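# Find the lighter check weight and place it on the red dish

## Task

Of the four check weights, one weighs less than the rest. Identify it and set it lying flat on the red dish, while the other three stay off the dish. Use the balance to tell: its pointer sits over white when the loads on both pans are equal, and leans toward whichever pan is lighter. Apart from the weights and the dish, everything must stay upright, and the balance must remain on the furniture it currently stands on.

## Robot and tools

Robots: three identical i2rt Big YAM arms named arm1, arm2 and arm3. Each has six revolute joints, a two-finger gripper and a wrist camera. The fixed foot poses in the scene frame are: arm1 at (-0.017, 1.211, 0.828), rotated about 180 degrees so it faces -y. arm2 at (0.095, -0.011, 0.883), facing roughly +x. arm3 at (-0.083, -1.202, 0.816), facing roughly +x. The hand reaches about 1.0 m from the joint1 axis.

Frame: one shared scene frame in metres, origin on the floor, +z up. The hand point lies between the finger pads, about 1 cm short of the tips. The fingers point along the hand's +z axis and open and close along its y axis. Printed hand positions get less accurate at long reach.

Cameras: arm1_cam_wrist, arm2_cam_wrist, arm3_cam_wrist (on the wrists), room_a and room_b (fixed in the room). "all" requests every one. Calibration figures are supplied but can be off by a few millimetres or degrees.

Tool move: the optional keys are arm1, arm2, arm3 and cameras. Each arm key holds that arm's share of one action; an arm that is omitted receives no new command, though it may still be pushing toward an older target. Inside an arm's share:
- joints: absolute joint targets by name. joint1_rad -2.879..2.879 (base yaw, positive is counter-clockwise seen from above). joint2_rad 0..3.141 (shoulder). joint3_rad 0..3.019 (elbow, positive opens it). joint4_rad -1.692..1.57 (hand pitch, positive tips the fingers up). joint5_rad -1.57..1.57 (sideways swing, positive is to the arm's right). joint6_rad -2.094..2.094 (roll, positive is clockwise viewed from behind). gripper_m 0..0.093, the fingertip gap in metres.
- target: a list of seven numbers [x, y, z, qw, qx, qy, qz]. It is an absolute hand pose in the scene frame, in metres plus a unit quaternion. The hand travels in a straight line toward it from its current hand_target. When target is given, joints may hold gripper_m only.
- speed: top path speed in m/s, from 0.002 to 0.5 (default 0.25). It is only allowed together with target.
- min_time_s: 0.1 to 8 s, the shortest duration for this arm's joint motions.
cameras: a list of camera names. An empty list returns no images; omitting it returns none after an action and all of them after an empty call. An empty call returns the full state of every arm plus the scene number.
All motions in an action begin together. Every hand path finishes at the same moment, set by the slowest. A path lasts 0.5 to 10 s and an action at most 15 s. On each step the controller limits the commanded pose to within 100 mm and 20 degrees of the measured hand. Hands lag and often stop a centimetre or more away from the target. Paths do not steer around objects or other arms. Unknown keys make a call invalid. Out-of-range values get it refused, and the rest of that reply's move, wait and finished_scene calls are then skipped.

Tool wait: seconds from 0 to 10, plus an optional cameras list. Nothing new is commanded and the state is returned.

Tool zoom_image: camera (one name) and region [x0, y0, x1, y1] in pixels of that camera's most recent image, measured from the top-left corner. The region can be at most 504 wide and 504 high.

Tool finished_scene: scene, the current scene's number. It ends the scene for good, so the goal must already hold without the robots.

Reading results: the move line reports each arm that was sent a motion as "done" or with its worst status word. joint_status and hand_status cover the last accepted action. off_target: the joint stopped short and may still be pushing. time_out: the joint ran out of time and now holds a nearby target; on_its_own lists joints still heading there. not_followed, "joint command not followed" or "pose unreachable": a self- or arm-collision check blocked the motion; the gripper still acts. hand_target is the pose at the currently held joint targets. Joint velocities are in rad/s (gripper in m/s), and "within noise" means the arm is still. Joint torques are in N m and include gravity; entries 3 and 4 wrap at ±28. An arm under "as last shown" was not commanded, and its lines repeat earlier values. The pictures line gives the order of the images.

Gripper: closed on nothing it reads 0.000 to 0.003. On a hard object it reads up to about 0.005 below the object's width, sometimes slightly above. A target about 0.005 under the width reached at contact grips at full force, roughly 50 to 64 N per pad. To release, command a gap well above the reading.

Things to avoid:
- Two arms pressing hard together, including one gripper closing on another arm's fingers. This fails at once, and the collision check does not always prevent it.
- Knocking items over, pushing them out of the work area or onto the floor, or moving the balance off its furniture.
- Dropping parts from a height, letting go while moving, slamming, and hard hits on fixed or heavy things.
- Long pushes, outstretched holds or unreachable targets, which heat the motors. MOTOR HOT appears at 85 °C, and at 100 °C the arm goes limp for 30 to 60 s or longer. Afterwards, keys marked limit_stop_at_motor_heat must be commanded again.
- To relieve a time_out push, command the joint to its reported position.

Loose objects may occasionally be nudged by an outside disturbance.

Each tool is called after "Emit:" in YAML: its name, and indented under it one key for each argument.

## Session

Emit:
move:

Emit:
zoom_image:
  camera: "room_a"
  region: [280, 200, 380, 300]

Emit:
zoom_image:
  camera: "room_b"
  region: [410, 200, 530, 310]

Scene clock: 0.00 s.
Joint torques (N m): no reading
Heat: arm1: hottest joint2_rad 35 °C; arm2: hottest joint2_rad 29 °C; arm3: hottest joint2_rad 34 °C.
Joint velocities: within noise
arm1.joint_positions: joint1_rad=+0.776 joint2_rad=+0.602 joint3_rad=+1.507 joint4_rad=-1.261 joint5_rad=+0.098 joint6_rad=+0.607 gripper_m=+0.09396
arm1.joint_status: not commanded
arm1.hand: x=-0.1701 y=+1.0660 z=+1.4453 quat_wxyz=(-0.349, -0.815, -0.066, +0.458) (m; scene frame)
arm1.hand_target: x=-0.1672 y=+1.0692 z=+1.4585 quat_wxyz=(-0.357, -0.807, -0.065, +0.467) (m; scene frame)
arm1.hand_status: not commanded
arm2.joint_positions: joint1_rad=+0.021 joint2_rad=+0.603 joint3_rad=+1.379 joint4_rad=-1.633 joint5_rad=-0.031 joint6_rad=+0.148 gripper_m=+0.09396
arm2.joint_status: not commanded
arm2.hand: x=-0.0901 y=-0.0176 z=+1.3638 quat_wxyz=(+0.028, +0.934, -0.076, -0.347) (m; scene frame)
arm2.hand_target: x=-0.0886 y=-0.0177 z=+1.3731 quat_wxyz=(+0.029, +0.930, -0.075, -0.358) (m; scene frame)
arm2.hand_status: not commanded
arm3.joint_positions: joint1_rad=+0.525 joint2_rad=+0.628 joint3_rad=+1.422 joint4_rad=-1.611 joint5_rad=-0.278 joint6_rad=-0.485 gripper_m=+0.09396
arm3.joint_status: not commanded
arm3.hand: x=-0.2389 y=-1.3139 z=+1.3216 quat_wxyz=(+0.100, +0.819, +0.423, -0.375) (m; scene frame)
arm3.hand_target: x=-0.2372 y=-1.3133 z=+1.3293 quat_wxyz=(+0.099, +0.815, +0.422, -0.384) (m; scene frame)
arm3.hand_status: not commanded
pictures: arm1_cam_wrist, arm2_cam_wrist, arm3_cam_wrist, room_a, room_b
camera_calibration:
arm1_cam_wrist: T_world_to_cam=[[-0.426578, 0.750242, -0.505142, -0.142259], [0.876534, 0.205232, -0.435395, 0.562627], [-0.22298, -0.628504, -0.74516, 1.8366], [0, 0, 0, 1]] pos_world=[-0.144322, 1.14557, 1.54166]
arm2_cam_wrist: T_world_to_cam=[[0.114776, 0.987548, -0.107587, 0.175562], [0.988832, -0.123942, -0.0827592, 0.205023], [-0.0950631, -0.0968864, -0.990745, 1.46502], [0, 0, 0, 1]] pos_world=[-0.0836141, -0.00602373, 1.48732]
arm3_cam_wrist: T_world_to_cam=[[-0.763962, 0.629021, 0.143855, 0.455582], [0.608574, 0.776494, -0.163383, 1.38403], [-0.214474, -0.0372722, -0.976018, 1.31615], [0, 0, 0, 1]] pos_world=[-0.211956, -1.3122, 1.44517]

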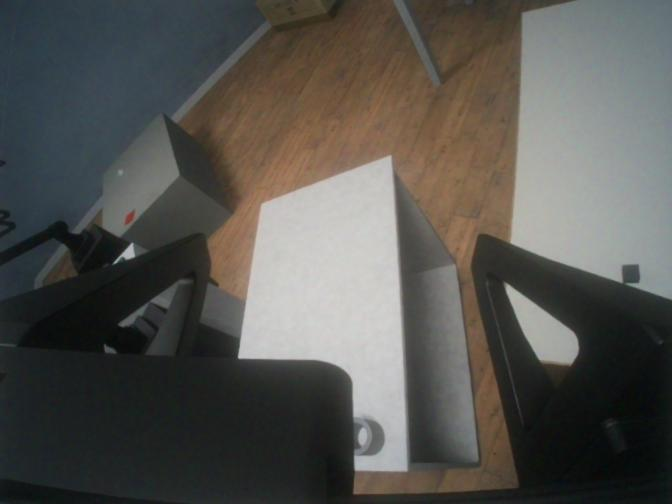

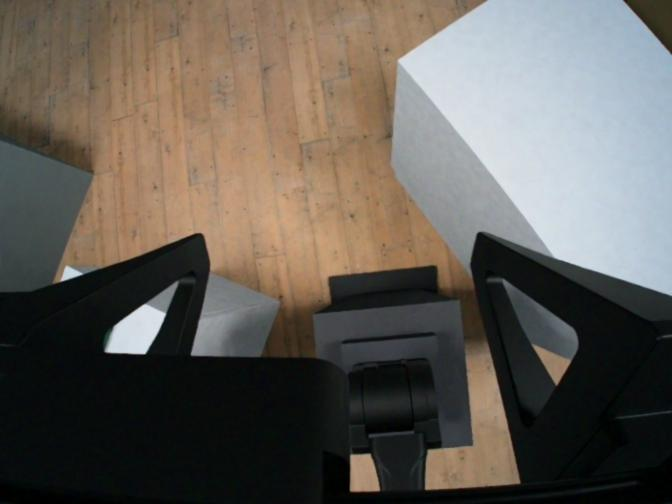

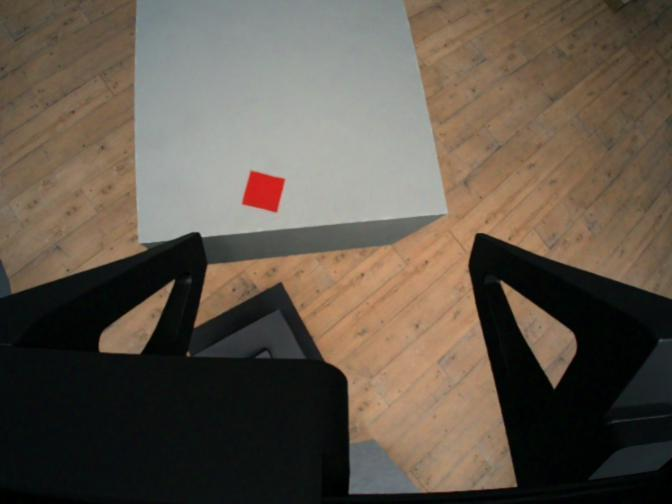

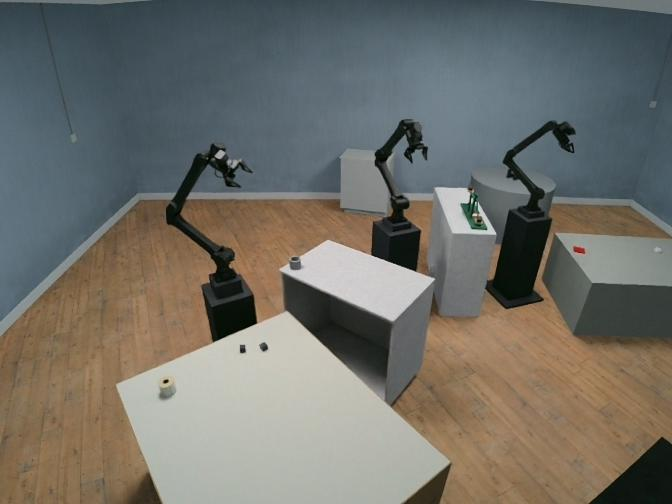

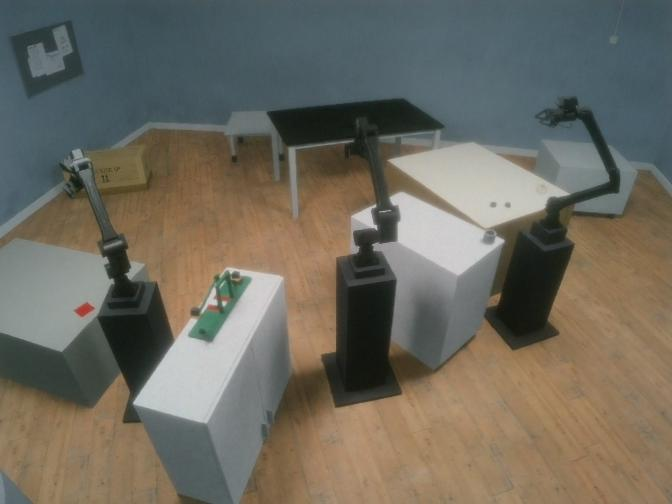

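Scaled by 5.040 from the camera's 672x504 image, which has a finer 960x720 frame.

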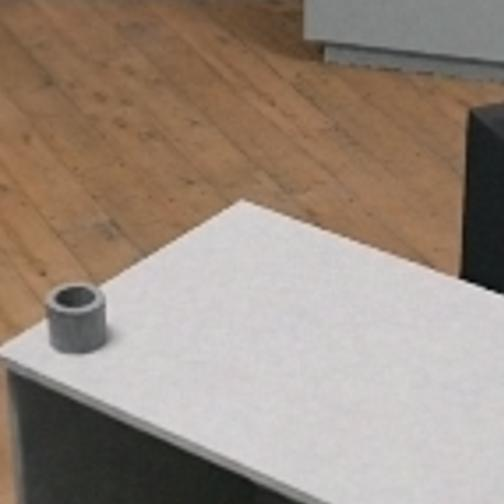

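Scaled by 4.200 from the camera's 672x504 image, which has a finer 960x720 frame.

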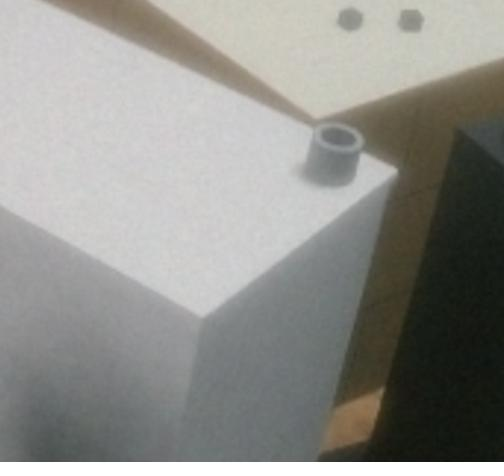

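Emit:
zoom_image:
  camera: "room_a"
  region: [440, 180, 510, 250]

Emit:
zoom_image:
  camera: "room_b"
  region: [170, 250, 270, 350]

Emit:
zoom_image:
  camera: "room_a"
  region: [540, 220, 672, 300]

Emit:
zoom_image:
  camera: "room_b"
  region: [40, 260, 180, 380]

Scaled by 7.200 from the camera's 672x504 image, which has a finer 960x720 frame.

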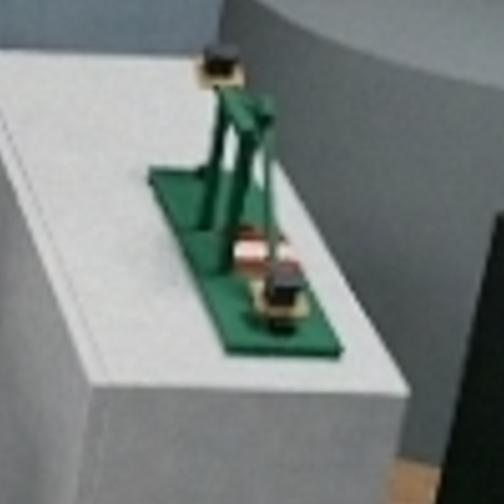

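Scaled by 5.040 from the camera's 672x504 image, which has a finer 960x720 frame.

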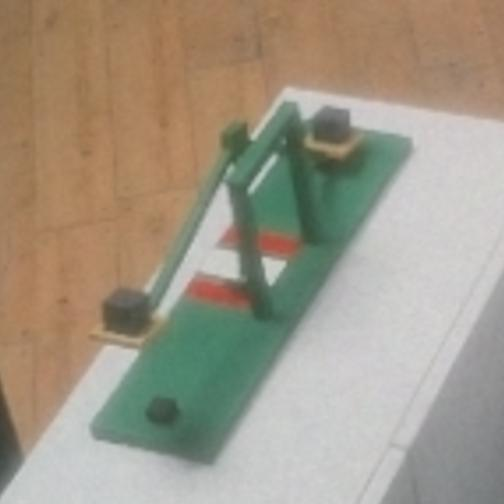

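Scaled by 3.818 from the camera's 672x504 image, which has a finer 960x720 frame.

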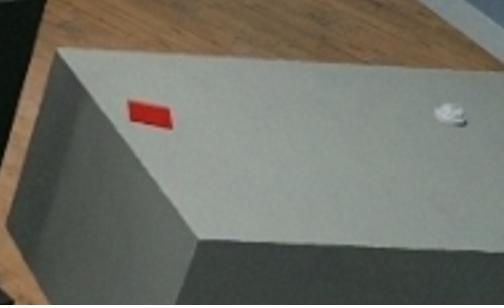

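Scaled by 3.600 from the camera's 672x504 image, which has a finer 960x720 frame.

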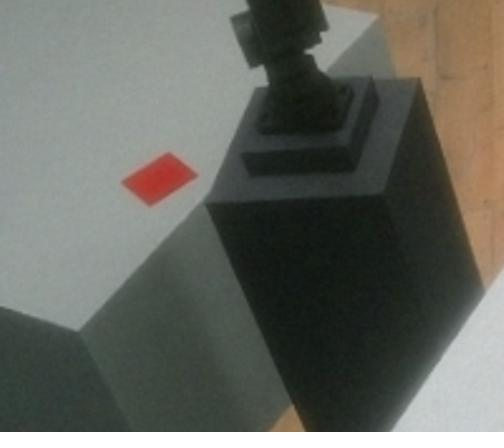

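Emit:
move:
  arm3: {"joints":{"joint1_rad":-2.239,"joint2_rad":1.45,"joint3_rad":1.9,"joint4_rad":-1.66,"joint5_rad":0,"joint6_rad":1.25,"gripper_m":0.06},"min_time_s":2.5}

Emit:
move:
  arm3: {"target":[0.284,-0.838,1.05,0.1344,0.2563,0.9565,-0.0360],"speed":0.25}
  cameras: ["arm3_cam_wrist","room_b","room_a"]

Emit:
zoom_image:
  camera: "room_b"
  region: [170, 230, 270, 330]

Scene clock: 5.03 s.
Joint torques (N m): arm1=[-0.44 2.67 10.02 2.11 0.11 -0.14] | arm2=[1.49 2.32 10.73 1.78 -0.03 0.1] | arm3=[-1.14 -11.11 11.14 0.79 0.18 -0.01]
Heat: arm1: hottest joint2_rad 35 °C; arm2: hottest joint2_rad 29 °C; arm3: hottest joint2_rad 34 °C.
move: arm3 done
Joint velocities: within noise
arm1, arm2: as last shown
arm3.joint_positions: joint1_rad=-2.237 joint2_rad=+1.434 joint3_rad=+1.856 joint4_rad=-1.652 joint5_rad=-0.002 joint6_rad=+1.241 gripper_m=+0.06010
arm3.joint_status: all done
arm3.hand: x=+0.2692 y=-0.8904 z=+1.2527 quat_wxyz=(-0.088, -0.248, -0.954, -0.144) (m; scene frame)
arm3.hand_target: x=+0.2750 y=-0.8873 z=+1.2634 quat_wxyz=(-0.093, -0.254, -0.951, -0.151) (m; scene frame)
arm3.hand_status: not commanded
pictures: none

Scene clock: 6.73 s.
Joint torques (N m): arm1=[-0.26 2.84 9.94 2.13 0.11 -0.14] | arm2=[1.61 2.49 10.69 1.74 -0.03 0.1] | arm3=[-0.62 -14.74 8.61 0.87 0.41 0.06]
Heat: arm1: hottest joint2_rad 35 °C; arm2: hottest joint2_rad 29 °C; arm3: hottest joint2_rad 34 °C.
move: arm3 done
Joint velocities: within noise
arm1, arm2: as last shown
arm3.joint_positions: joint1_rad=-2.093 joint2_rad=+1.637 joint3_rad=+1.578 joint4_rad=-1.460 joint5_rad=+0.283 joint6_rad=+1.389 gripper_m=+0.06010
arm3.joint_status: not commanded
arm3.hand: x=+0.2817 y=-0.8435 z=+1.0553 quat_wxyz=(-0.133, -0.254, -0.957, +0.036) (m; scene frame)
arm3.hand_target: x=+0.2840 y=-0.8382 z=+1.0501 quat_wxyz=(-0.134, -0.256, -0.956, +0.036) (m; scene frame)
arm3.hand_status: done (0.008 m and 0.3 deg from the pose sent, 0.210 m and 21.3 deg at the start)
pictures: arm3_cam_wrist, room_a, room_b
camera_calibration:
arm3_cam_wrist: T_world_to_cam=[[-0.505013, -0.863105, -0.00342526, -0.580346], [-0.813495, 0.474652, 0.336052, 0.277382], [-0.288423, 0.172497, -0.941837, 1.34716], [0, 0, 0, 1]] pos_world=[0.321119, -0.864942, 1.17361]

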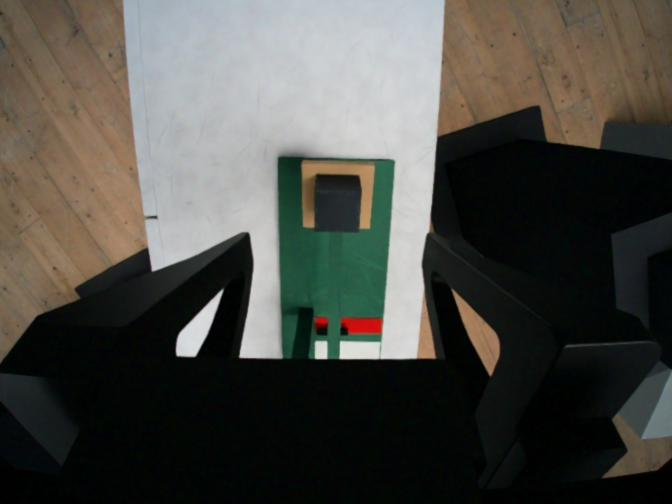

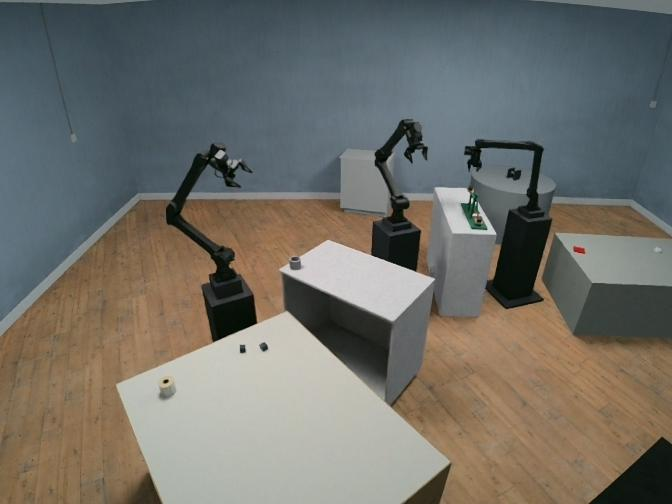

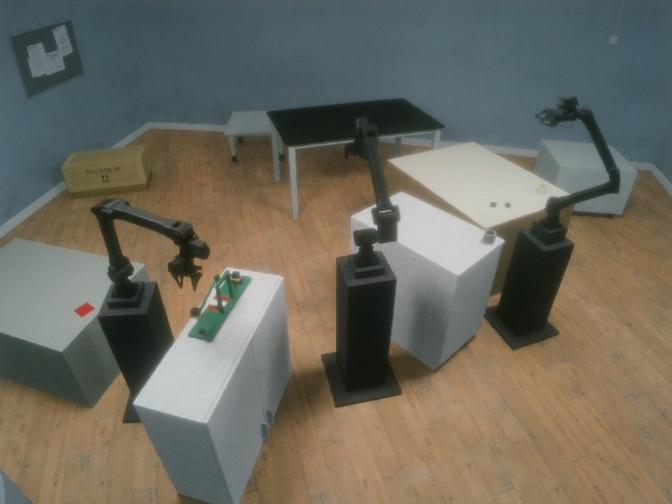

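Scaled by 5.040 from the camera's 672x504 image, which has a finer 960x720 frame.

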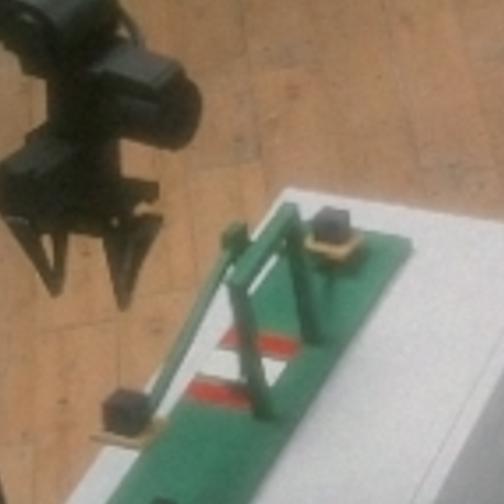

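Emit:
zoom_image:
  camera: "arm3_cam_wrist"
  region: [270, 140, 410, 260]

Scaled by 3.600 from the camera's 672x504 image, which has a finer 960x720 frame.

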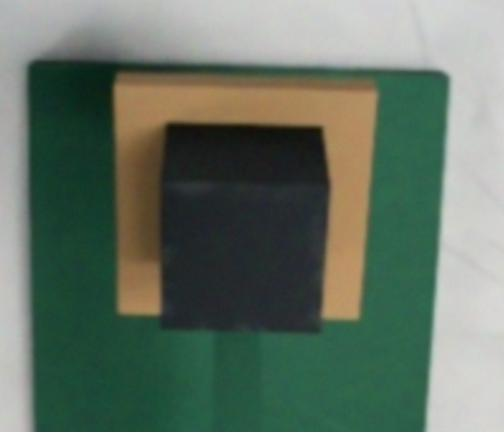

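Emit:
move:
  arm3: {"target":[0.262,-0.825,0.975,0.0926,0.2576,0.9615,-0.0248],"speed":0.15}
  cameras: ["arm3_cam_wrist"]

Emit:
zoom_image:
  camera: "arm3_cam_wrist"
  region: [240, 140, 440, 310]

Scene clock: 8.80 s.
Joint torques (N m): arm1=[-0.62 2.9 9.95 2.13 0.1 -0.13] | arm2=[1.61 2.26 10.71 1.74 -0.04 0.07] | arm3=[-0.44 -14.15 7.75 0.91 0.14 0.04]
Heat: arm1: hottest joint2_rad 35 °C; arm2: hottest joint2_rad 29 °C; arm3: hottest joint2_rad 34 °C.
move: arm3 off_target
Joint velocities: within noise
arm1, arm2: as last shown
arm3.joint_positions: joint1_rad=-2.075 joint2_rad=+1.655 joint3_rad=+1.435 joint4_rad=-1.299 joint5_rad=+0.204 joint6_rad=+1.413 gripper_m=+0.06010
arm3.joint_status: not commanded
arm3.hand: x=+0.2633 y=-0.8295 z=+0.9898 quat_wxyz=(-0.098, -0.257, -0.961, +0.016) (m; scene frame)
arm3.hand_target: x=+0.2617 y=-0.8252 z=+0.9752 quat_wxyz=(-0.093, -0.258, -0.961, +0.025) (m; scene frame)
arm3.hand_status: off_target (0.016 m and 1.2 deg from the pose sent, 0.085 m and 4.9 deg at the start)
pictures: arm3_cam_wrist
camera_calibration:
arm3_cam_wrist: T_world_to_cam=[[-0.507361, -0.861446, -0.0222592, -0.557244], [-0.790835, 0.455202, 0.40911, 0.183373], [-0.342294, 0.22517, -0.912214, 1.30629], [0, 0, 0, 1]] pos_world=[0.309429, -0.857645, 1.10419]

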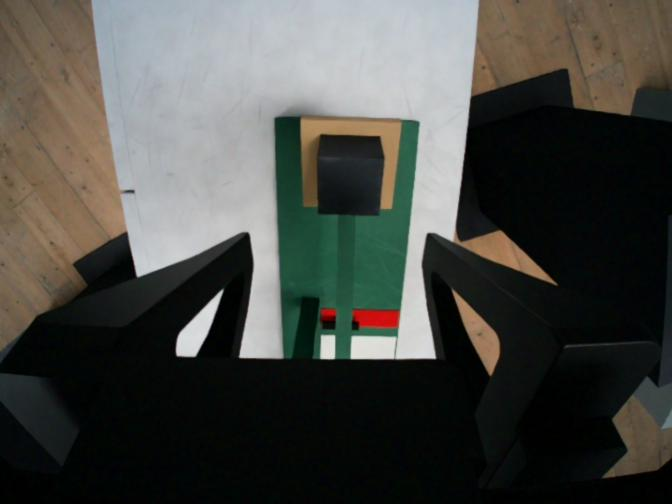

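Scaled by 2.520 from the camera's 672x504 image, which has a finer 960x720 frame.

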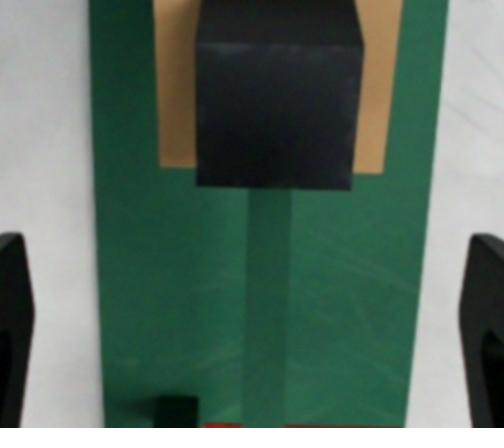

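Emit:
move:
  arm3: {"target":[0.271,-0.831,0.922,0.0926,0.2576,0.9615,-0.0248],"speed":0.1}
  cameras: ["arm3_cam_wrist"]

Emit:
zoom_image:
  camera: "arm3_cam_wrist"
  region: [240, 140, 440, 340]

Scene clock: 10.40 s.
Joint torques (N m): arm1=[-0.79 3.02 9.99 2.26 0.09 -0.13] | arm2=[1.49 2.2 10.67 1.73 -0.01 0.07] | arm3=[-1.44 -14.45 7.57 0.96 0.16 -0.13]
Heat: arm1: hottest joint2_rad 35 °C; arm2: hottest joint3_rad 30 °C; arm3: hottest joint2_rad 34 °C.
move: arm3 off_target
Joint velocities: within noise
arm1, arm2: as last shown
arm3.joint_positions: joint1_rad=-2.085 joint2_rad=+1.700 joint3_rad=+1.347 joint4_rad=-1.164 joint5_rad=+0.203 joint6_rad=+1.408 gripper_m=+0.06010
arm3.joint_status: not commanded
arm3.hand: x=+0.2681 y=-0.8302 z=+0.9363 quat_wxyz=(-0.098, -0.260, -0.961, +0.016) (m; scene frame)
arm3.hand_target: x=+0.2707 y=-0.8313 z=+0.9222 quat_wxyz=(-0.093, -0.258, -0.961, +0.025) (m; scene frame)
arm3.hand_status: off_target (0.015 m and 1.3 deg from the pose sent, 0.068 m and 1.2 deg at the start)
pictures: arm3_cam_wrist
camera_calibration:
arm3_cam_wrist: T_world_to_cam=[[-0.511437, -0.858986, -0.0240018, -0.551738], [-0.788822, 0.458216, 0.409631, 0.210764], [-0.340869, 0.228434, -0.911936, 1.26135], [0, 0, 0, 1]] pos_world=[0.314033, -0.858645, 1.05069]

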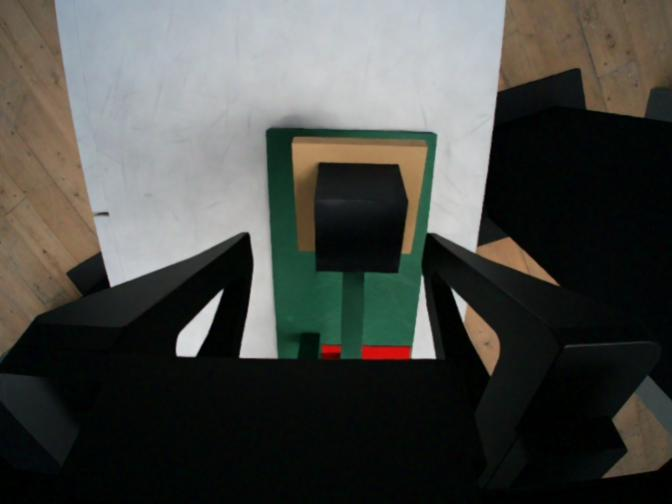

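Scaled by 2.520 from the camera's 672x504 image, which has a finer 960x720 frame.

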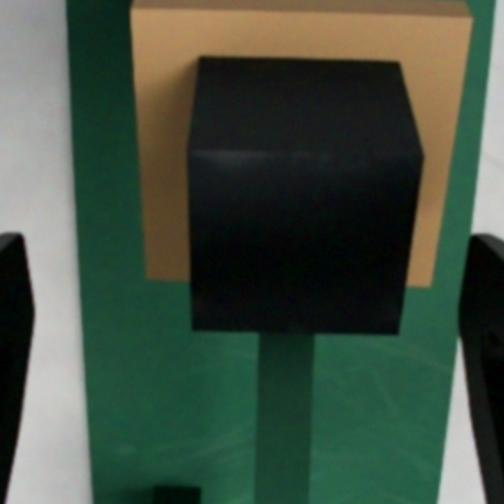

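Emit:
move:
  arm3: {"target":[0.2727,-0.8425,0.908,0.0926,0.2576,0.9615,-0.0248],"speed":0.08}
  cameras: ["arm3_cam_wrist"]

Emit:
zoom_image:
  camera: "arm3_cam_wrist"
  region: [240, 140, 440, 340]

Scene clock: 12.03 s.
Joint torques (N m): arm1=[-0.09 2.84 9.91 2.18 0.11 -0.15] | arm2=[1.55 2.43 10.76 1.81 -0.04 0.09] | arm3=[-1.55 -14.56 7.17 0.99 0.15 -0.11]
Heat: arm1: hottest joint2_rad 35 °C; arm2: hottest joint3_rad 30 °C; arm3: hottest joint2_rad 35 °C.
move: arm3 off_target
Joint velocities: within noise
arm1, arm2: as last shown
arm3.joint_positions: joint1_rad=-2.103 joint2_rad=+1.700 joint3_rad=+1.305 joint4_rad=-1.119 joint5_rad=+0.202 joint6_rad=+1.390 gripper_m=+0.06010
arm3.joint_status: not commanded
arm3.hand: x=+0.2712 y=-0.8405 z=+0.9211 quat_wxyz=(-0.098, -0.260, -0.960, +0.016) (m; scene frame)
arm3.hand_target: x=+0.2724 y=-0.8427 z=+0.9082 quat_wxyz=(-0.093, -0.258, -0.961, +0.025) (m; scene frame)
arm3.hand_status: off_target (0.013 m and 1.2 deg from the pose sent, 0.031 m and 1.3 deg at the start)
pictures: arm3_cam_wrist
camera_calibration:
arm3_cam_wrist: T_world_to_cam=[[-0.512018, -0.858666, -0.0230348, -0.559847], [-0.788452, 0.459171, 0.409275, 0.225273], [-0.340854, 0.227718, -0.91212, 1.25059], [0, 0, 0, 1]] pos_world=[0.317233, -0.868943, 1.03559]

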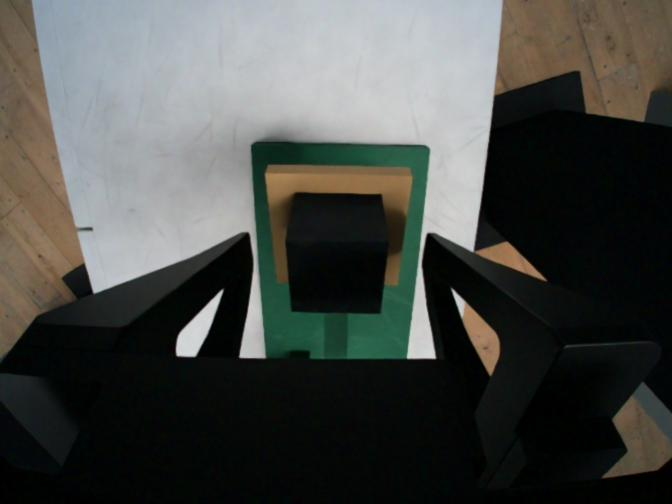

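Scaled by 2.520 from the camera's 672x504 image, which has a finer 960x720 frame.

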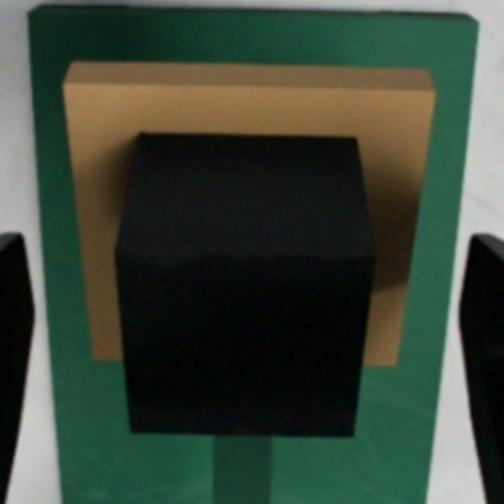

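Emit:
move:
  arm3: {"joints":{"gripper_m":0.038}}

Emit:
move:
  arm3: {"joints":{"gripper_m":0.023}}
  cameras: ["arm3_cam_wrist"]

Emit:
zoom_image:
  camera: "arm3_cam_wrist"
  region: [240, 140, 440, 340]

Scene clock: 12.93 s.
Joint torques (N m): arm1=[-0.15 2.37 9.91 1.99 0.1 -0.2] | arm2=[1.55 2.26 10.74 1.78 -0.04 0.08] | arm3=[-1.49 -14.51 7.17 0.95 0.15 -0.12]
Heat: arm1: hottest joint2_rad 35 °C; arm2: hottest joint3_rad 30 °C; arm3: hottest joint2_rad 35 °C.
move: arm3 done
Joint velocities: within noise
arm1, arm2: as last shown
arm3.joint_positions: joint1_rad=-2.103 joint2_rad=+1.700 joint3_rad=+1.305 joint4_rad=-1.119 joint5_rad=+0.202 joint6_rad=+1.389 gripper_m=+0.03820
arm3.joint_status: all done
arm3.hand: x=+0.2712 y=-0.8405 z=+0.9211 quat_wxyz=(-0.098, -0.260, -0.961, +0.016) (m; scene frame)
arm3.hand_target: x=+0.2724 y=-0.8427 z=+0.9082 quat_wxyz=(-0.093, -0.258, -0.961, +0.025) (m; scene frame)
arm3.hand_status: not commanded
pictures: none

Scene clock: 13.40 s.
Joint torques (N m): arm1=[-0.67 3.19 9.91 2.13 0.12 -0.18] | arm2=[1.67 2.32 10.67 1.8 -0.04 0.09] | arm3=[-1.44 -14.56 7.17 0.91 0.16 -0.13]
Heat: arm1: hottest joint2_rad 35 °C; arm2: hottest joint3_rad 30 °C; arm3: hottest joint2_rad 35 °C.
move: arm3 off_target
Joint velocities: within noise
arm1, arm2: as last shown
arm3.joint_positions: joint1_rad=-2.103 joint2_rad=+1.700 joint3_rad=+1.305 joint4_rad=-1.118 joint5_rad=+0.201 joint6_rad=+1.389 gripper_m=+0.02975
arm3.joint_status: gripper_m off_target (ended at +0.02978, target +0.02300)
arm3.hand: x=+0.2712 y=-0.8404 z=+0.9211 quat_wxyz=(-0.098, -0.260, -0.961, +0.016) (m; scene frame)
arm3.hand_target: x=+0.2724 y=-0.8426 z=+0.9082 quat_wxyz=(-0.093, -0.258, -0.962, +0.025) (m; scene frame)
arm3.hand_status: not commanded
pictures: arm3_cam_wrist
camera_calibration:
arm3_cam_wrist: T_world_to_cam=[[-0.511382, -0.859035, -0.0233788, -0.559932], [-0.78864, 0.458322, 0.409863, 0.223982], [-0.341372, 0.228034, -0.911847, 1.25063], [0, 0, 0, 1]] pos_world=[0.317234, -0.868845, 1.03549]

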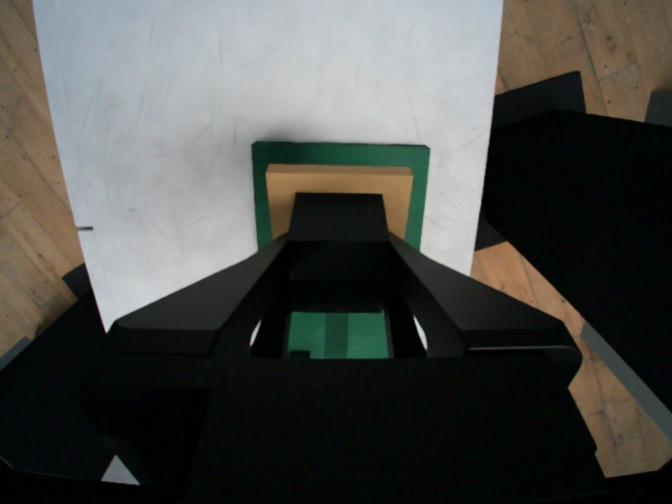

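Scaled by 2.520 from the camera's 672x504 image, which has a finer 960x720 frame.

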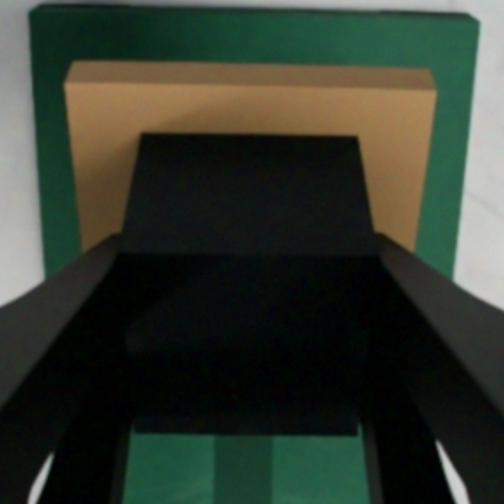

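Emit:
move:
  arm3: {"target":[0.262,-0.838,1.06,0.0926,0.2576,0.9615,-0.0248],"speed":0.18}
  cameras: ["arm3_cam_wrist","room_b"]

Emit:
zoom_image:
  camera: "room_b"
  region: [170, 230, 290, 350]

Scene clock: 15.20 s.
Joint torques (N m): arm1=[-0.26 3.55 9.94 2.1 0.11 -0.13] | arm2=[1.44 2.26 10.71 1.78 -0.03 0.09] | arm3=[-0.26 -15.68 11.78 0.23 0.21 0.04]
Heat: arm1: hottest joint3_rad 36 °C; arm2: hottest joint3_rad 31 °C; arm3: hottest joint2_rad 35 °C.
move: arm3 off_target
Joint velocities: within noise
arm1.joint_positions: joint1_rad=+0.776 joint2_rad=+0.602 joint3_rad=+1.507 joint4_rad=-1.261 joint5_rad=+0.098 joint6_rad=+0.607 gripper_m=+0.09396
arm1.joint_status: not commanded
arm1.hand: x=-0.1701 y=+1.0660 z=+1.4453 quat_wxyz=(-0.349, -0.815, -0.066, +0.458) (m; scene frame)
arm1.hand_target: x=-0.1672 y=+1.0692 z=+1.4585 quat_wxyz=(-0.357, -0.807, -0.065, +0.467) (m; scene frame)
arm1.hand_status: not commanded
arm2.joint_positions: joint1_rad=+0.021 joint2_rad=+0.603 joint3_rad=+1.379 joint4_rad=-1.633 joint5_rad=-0.031 joint6_rad=+0.148 gripper_m=+0.09396
arm2.joint_status: not commanded
arm2.hand: x=-0.0901 y=-0.0176 z=+1.3638 quat_wxyz=(+0.028, +0.934, -0.076, -0.347) (m; scene frame)
arm2.hand_target: x=-0.0886 y=-0.0177 z=+1.3731 quat_wxyz=(+0.029, +0.930, -0.075, -0.358) (m; scene frame)
arm2.hand_status: not commanded
arm3.joint_positions: joint1_rad=-2.090 joint2_rad=+1.623 joint3_rad=+1.529 joint4_rad=-1.487 joint5_rad=+0.201 joint6_rad=+1.397 gripper_m=+0.02975
arm3.joint_status: not commanded
arm3.hand: x=+0.2565 y=-0.8500 z=+1.0398 quat_wxyz=(-0.084, -0.254, -0.962, +0.046) (m; scene frame)
arm3.hand_target: x=+0.2613 y=-0.8387 z=+1.0601 quat_wxyz=(-0.093, -0.257, -0.962, +0.024) (m; scene frame)
arm3.hand_status: off_target (0.024 m and 2.6 deg from the pose sent, 0.139 m and 1.2 deg at the start)
pictures: arm3_cam_wrist, room_b
camera_calibration:
arm3_cam_wrist: T_world_to_cam=[[-0.506611, -0.861143, 0.0421707, -0.644105], [-0.773081, 0.475371, 0.419962, 0.168174], [-0.381694, 0.180156, -0.906562, 1.32019], [0, 0, 0, 1]] pos_world=[0.30761, -0.872452, 1.15337]

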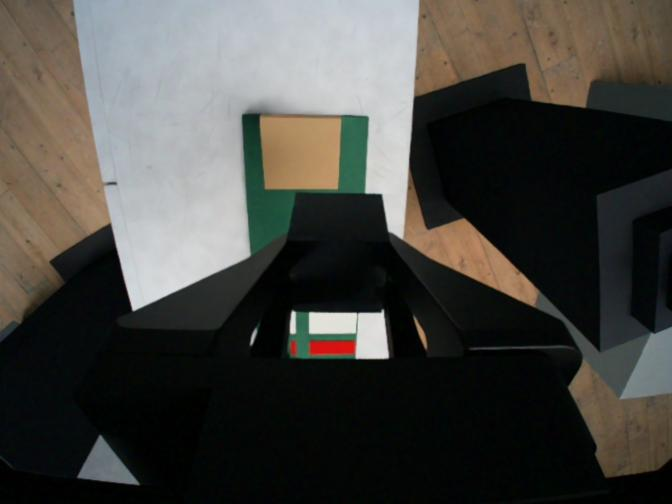

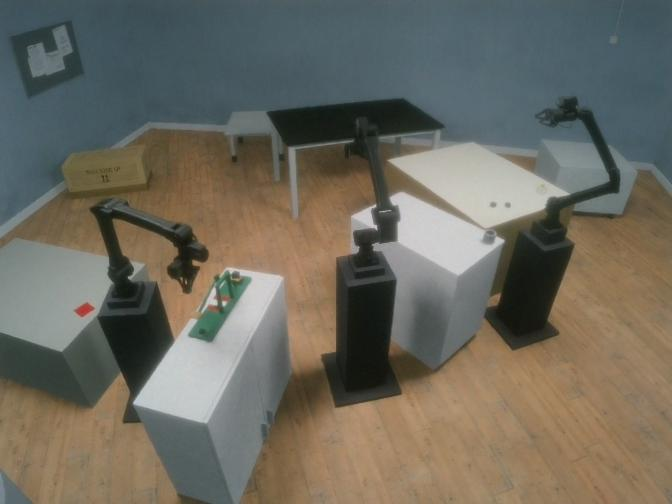

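Scaled by 4.200 from the camera's 672x504 image, which has a finer 960x720 frame.

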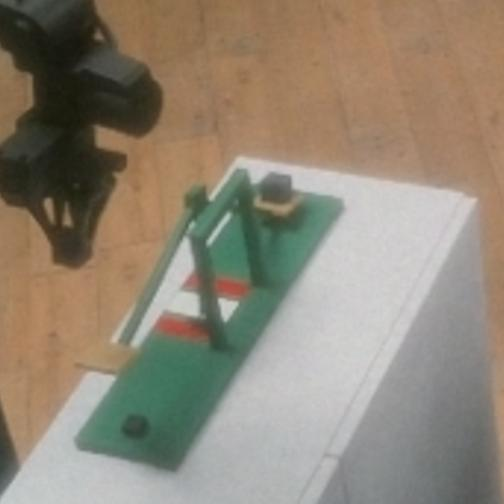

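Emit:
move:
  arm3: {"joints":{"joint1_rad":1.108,"joint2_rad":1.55,"joint3_rad":1.7,"joint4_rad":-1.66,"joint5_rad":0,"joint6_rad":0},"min_time_s":3}

Emit:
move:
  arm3: {"joints":{"joint2_rad":1.86,"joint3_rad":1.25,"joint4_rad":-0.96},"min_time_s":2}
  cameras: ["arm3_cam_wrist","room_a","room_b"]

Emit:
zoom_image:
  camera: "room_a"
  region: [540, 180, 640, 280]

Emit:
zoom_image:
  camera: "room_b"
  region: [30, 230, 150, 350]

Scene clock: 19.53 s.
Joint torques (N m): arm1=[-0.38 2.96 10.03 2.22 0.09 -0.17] | arm2=[1.55 2.08 10.77 1.73 -0.03 0.1] | arm3=[-1.67 -16.21 11.81 0.23 0.01 -0.16]
Heat: arm1: hottest joint3_rad 36 °C; arm2: hottest joint3_rad 32 °C; arm3: hottest joint2_rad 35 °C.
move: arm3 done
Joint velocities: within noise
arm1, arm2: as last shown
arm3.joint_positions: joint1_rad=+1.112 joint2_rad=+1.570 joint3_rad=+1.650 joint4_rad=-1.652 joint5_rad=+0.001 joint6_rad=+0.009 gripper_m=+0.02975
arm3.joint_status: all done
arm3.hand: x=-0.3580 y=-1.5824 z=+1.1088 quat_wxyz=(-0.005, +0.894, +0.449, -0.003) (m; scene frame)
arm3.hand_target: x=-0.3621 y=-1.5854 z=+1.1368 quat_wxyz=(+0.009, +0.892, +0.451, -0.030) (m; scene frame)
arm3.hand_status: not commanded
pictures: none

Scene clock: 22.13 s.
Joint torques (N m): arm1=[-0.85 2.78 9.98 2.21 0.1 -0.15] | arm2=[1.49 2.37 10.74 1.76 -0.04 0.09] | arm3=[-1.61 -16.15 6.9 0.91 0.01 -0.13]
Heat: arm1: hottest joint3_rad 37 °C; arm2: hottest joint3_rad 32 °C; arm3: hottest joint2_rad 36 °C.
move: arm3 done
Joint velocities: within noise
arm1, arm2: as last shown
arm3.joint_positions: joint1_rad=+1.112 joint2_rad=+1.842 joint3_rad=+1.249 joint4_rad=-0.969 joint5_rad=+0.001 joint6_rad=+0.009 gripper_m=+0.02975
arm3.joint_status: all done
arm3.hand: x=-0.3828 y=-1.6114 z=+0.8328 quat_wxyz=(-0.003, +0.893, +0.449, -0.007) (m; scene frame)
arm3.hand_target: x=-0.3847 y=-1.6106 z=+0.8242 quat_wxyz=(-0.004, +0.892, +0.451, -0.003) (m; scene frame)
arm3.hand_status: not commanded
pictures: arm3_cam_wrist, room_a, room_b
camera_calibration:
arm3_cam_wrist: T_world_to_cam=[[-0.795724, 0.605569, 0.010461, 0.664308], [0.501266, 0.648779, 0.572554, 0.763079], [0.339934, 0.460839, -0.8198, 1.68196], [0, 0, 0, 1]] pos_world=[-0.425656, -1.67247, 0.935018]

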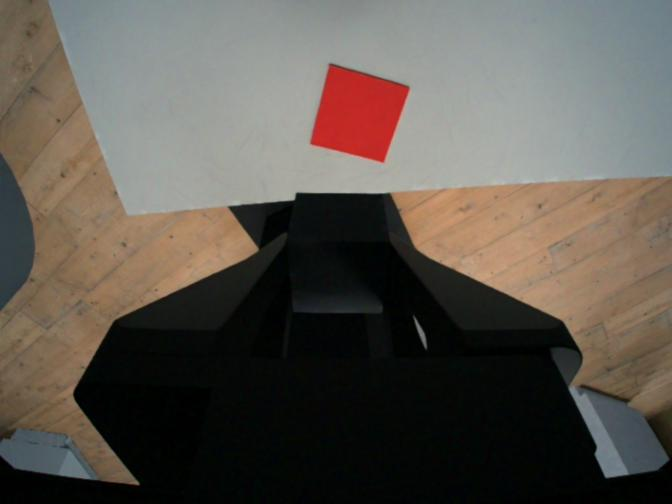

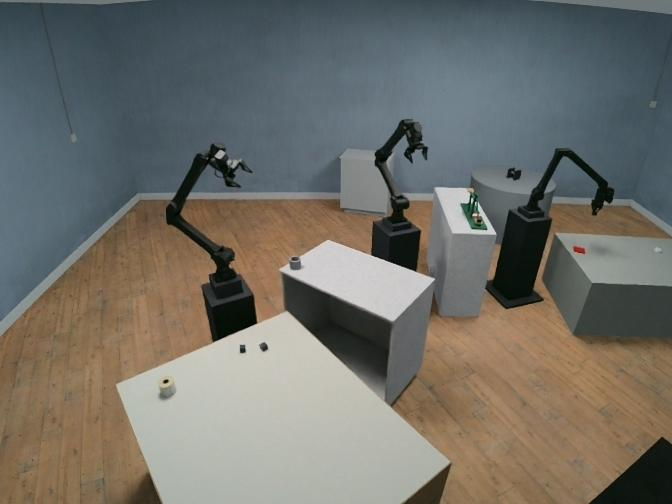

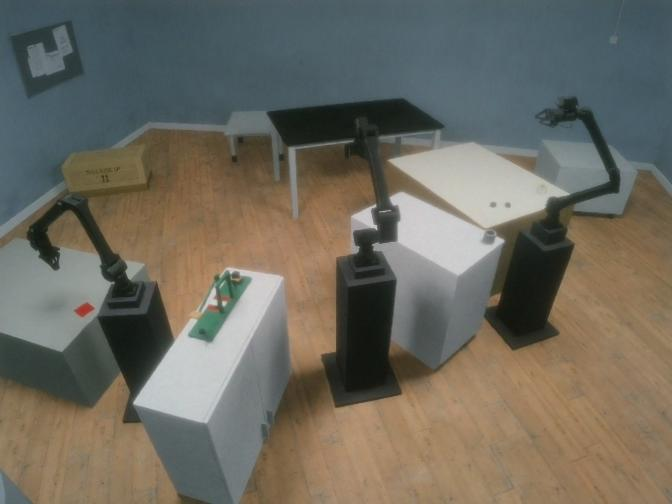

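Scaled by 5.040 from the camera's 672x504 image, which has a finer 960x720 frame.

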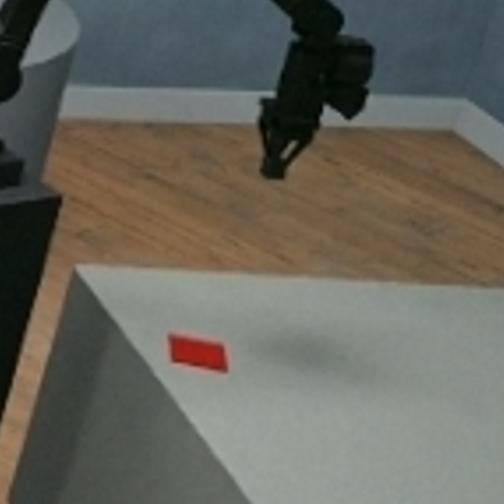

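Scaled by 4.200 from the camera's 672x504 image, which has a finer 960x720 frame.

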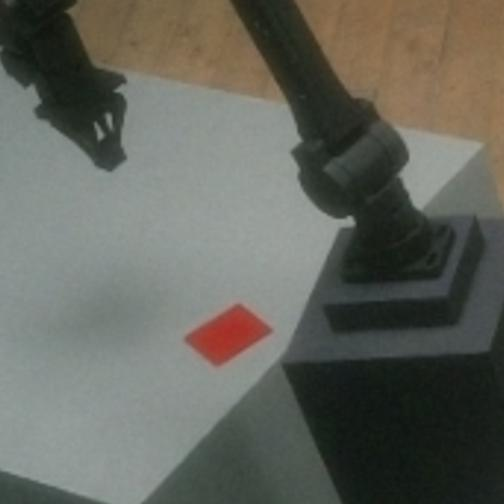

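Emit:
move:
  arm3: {"target":[-0.375,-1.572,0.60,0,0.8976,0.4407,0],"speed":0.18}
  cameras: ["arm3_cam_wrist","room_a","room_b"]

Emit:
zoom_image:
  camera: "room_a"
  region: [550, 210, 610, 270]

Emit:
zoom_image:
  camera: "room_b"
  region: [50, 260, 120, 330]

Scene clock: 24.50 s.
Joint torques (N m): arm1=[-0.21 3.43 9.83 2.07 0.09 -0.14] | arm2=[1.61 2.32 10.77 1.77 -0.04 0.08] | arm3=[-1.96 -16.73 4.42 0.9 -0.08 -0.13]
Heat: arm1: hottest joint3_rad 37 °C; arm2: hottest joint3_rad 33 °C; arm3: hottest joint2_rad 36 °C.
move: arm3 done
Joint velocities: within noise
arm1, arm2: as last shown
arm3.joint_positions: joint1_rad=+1.085 joint2_rad=+2.240 joint3_rad=+1.100 joint4_rad=-0.432 joint5_rad=-0.008 joint6_rad=+0.002 gripper_m=+0.02975
arm3.joint_status: not commanded
arm3.hand: x=-0.3713 y=-1.5723 z=+0.6072 quat_wxyz=(-0.001, +0.898, +0.440, -0.001) (m; scene frame)
arm3.hand_target: x=-0.3750 y=-1.5720 z=+0.6001 quat_wxyz=(+0.000, +0.898, +0.441, +0.000) (m; scene frame)
arm3.hand_status: done (0.008 m and 0.2 deg from the pose sent, 0.236 m and 1.4 deg at the start)
pictures: arm3_cam_wrist, room_a, room_b
camera_calibration:
arm3_cam_wrist: T_world_to_cam=[[-0.783342, 0.621587, 0.00225834, 0.686854], [0.506973, 0.636791, 0.580926, 0.839208], [0.359658, 0.456208, -0.813953, 1.47158], [0, 0, 0, 1]] pos_world=[-0.416679, -1.63269, 0.708727]

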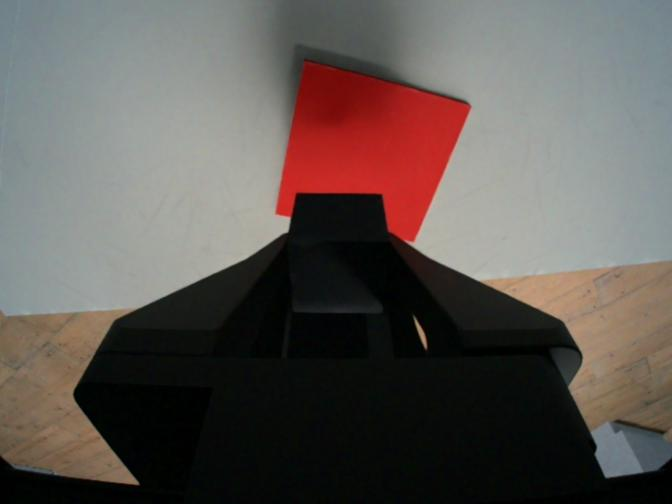

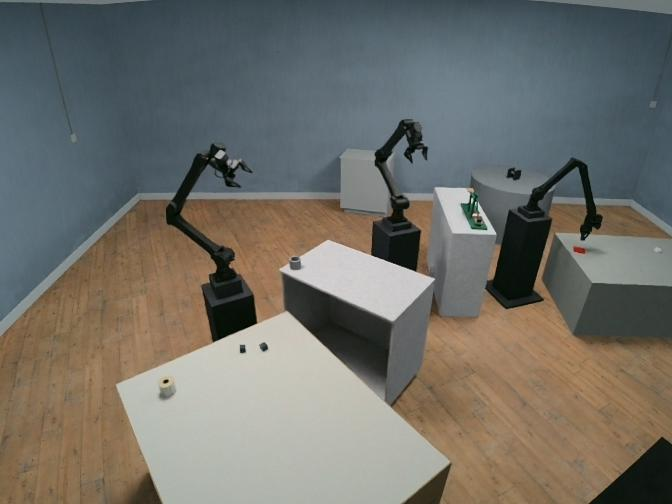

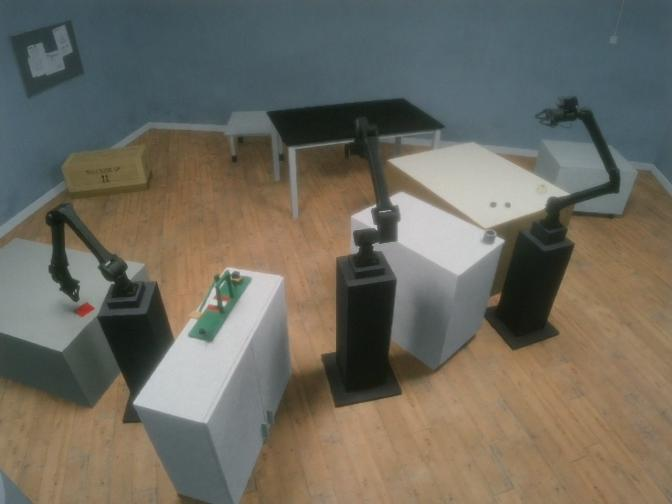

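Scaled by 8.400 from the camera's 672x504 image, which has a finer 960x720 frame.

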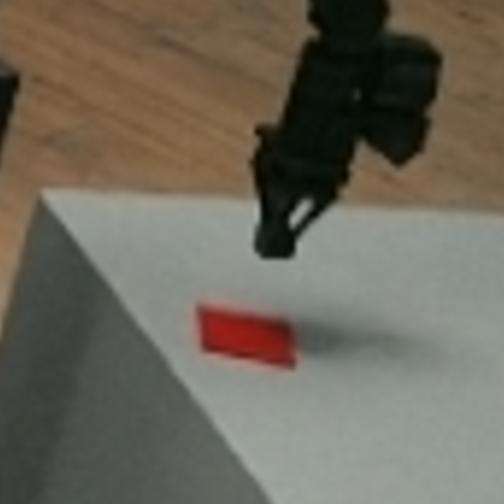

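Scaled by 7.200 from the camera's 672x504 image, which has a finer 960x720 frame.

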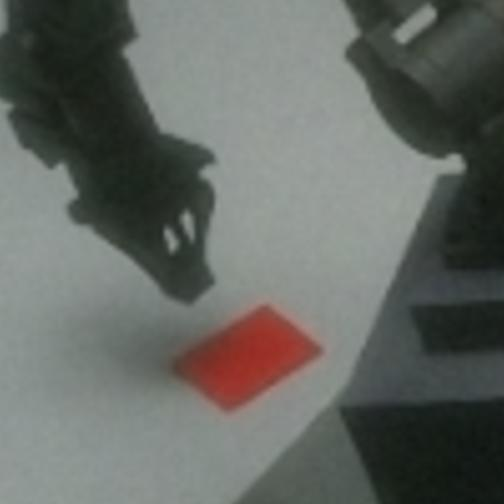

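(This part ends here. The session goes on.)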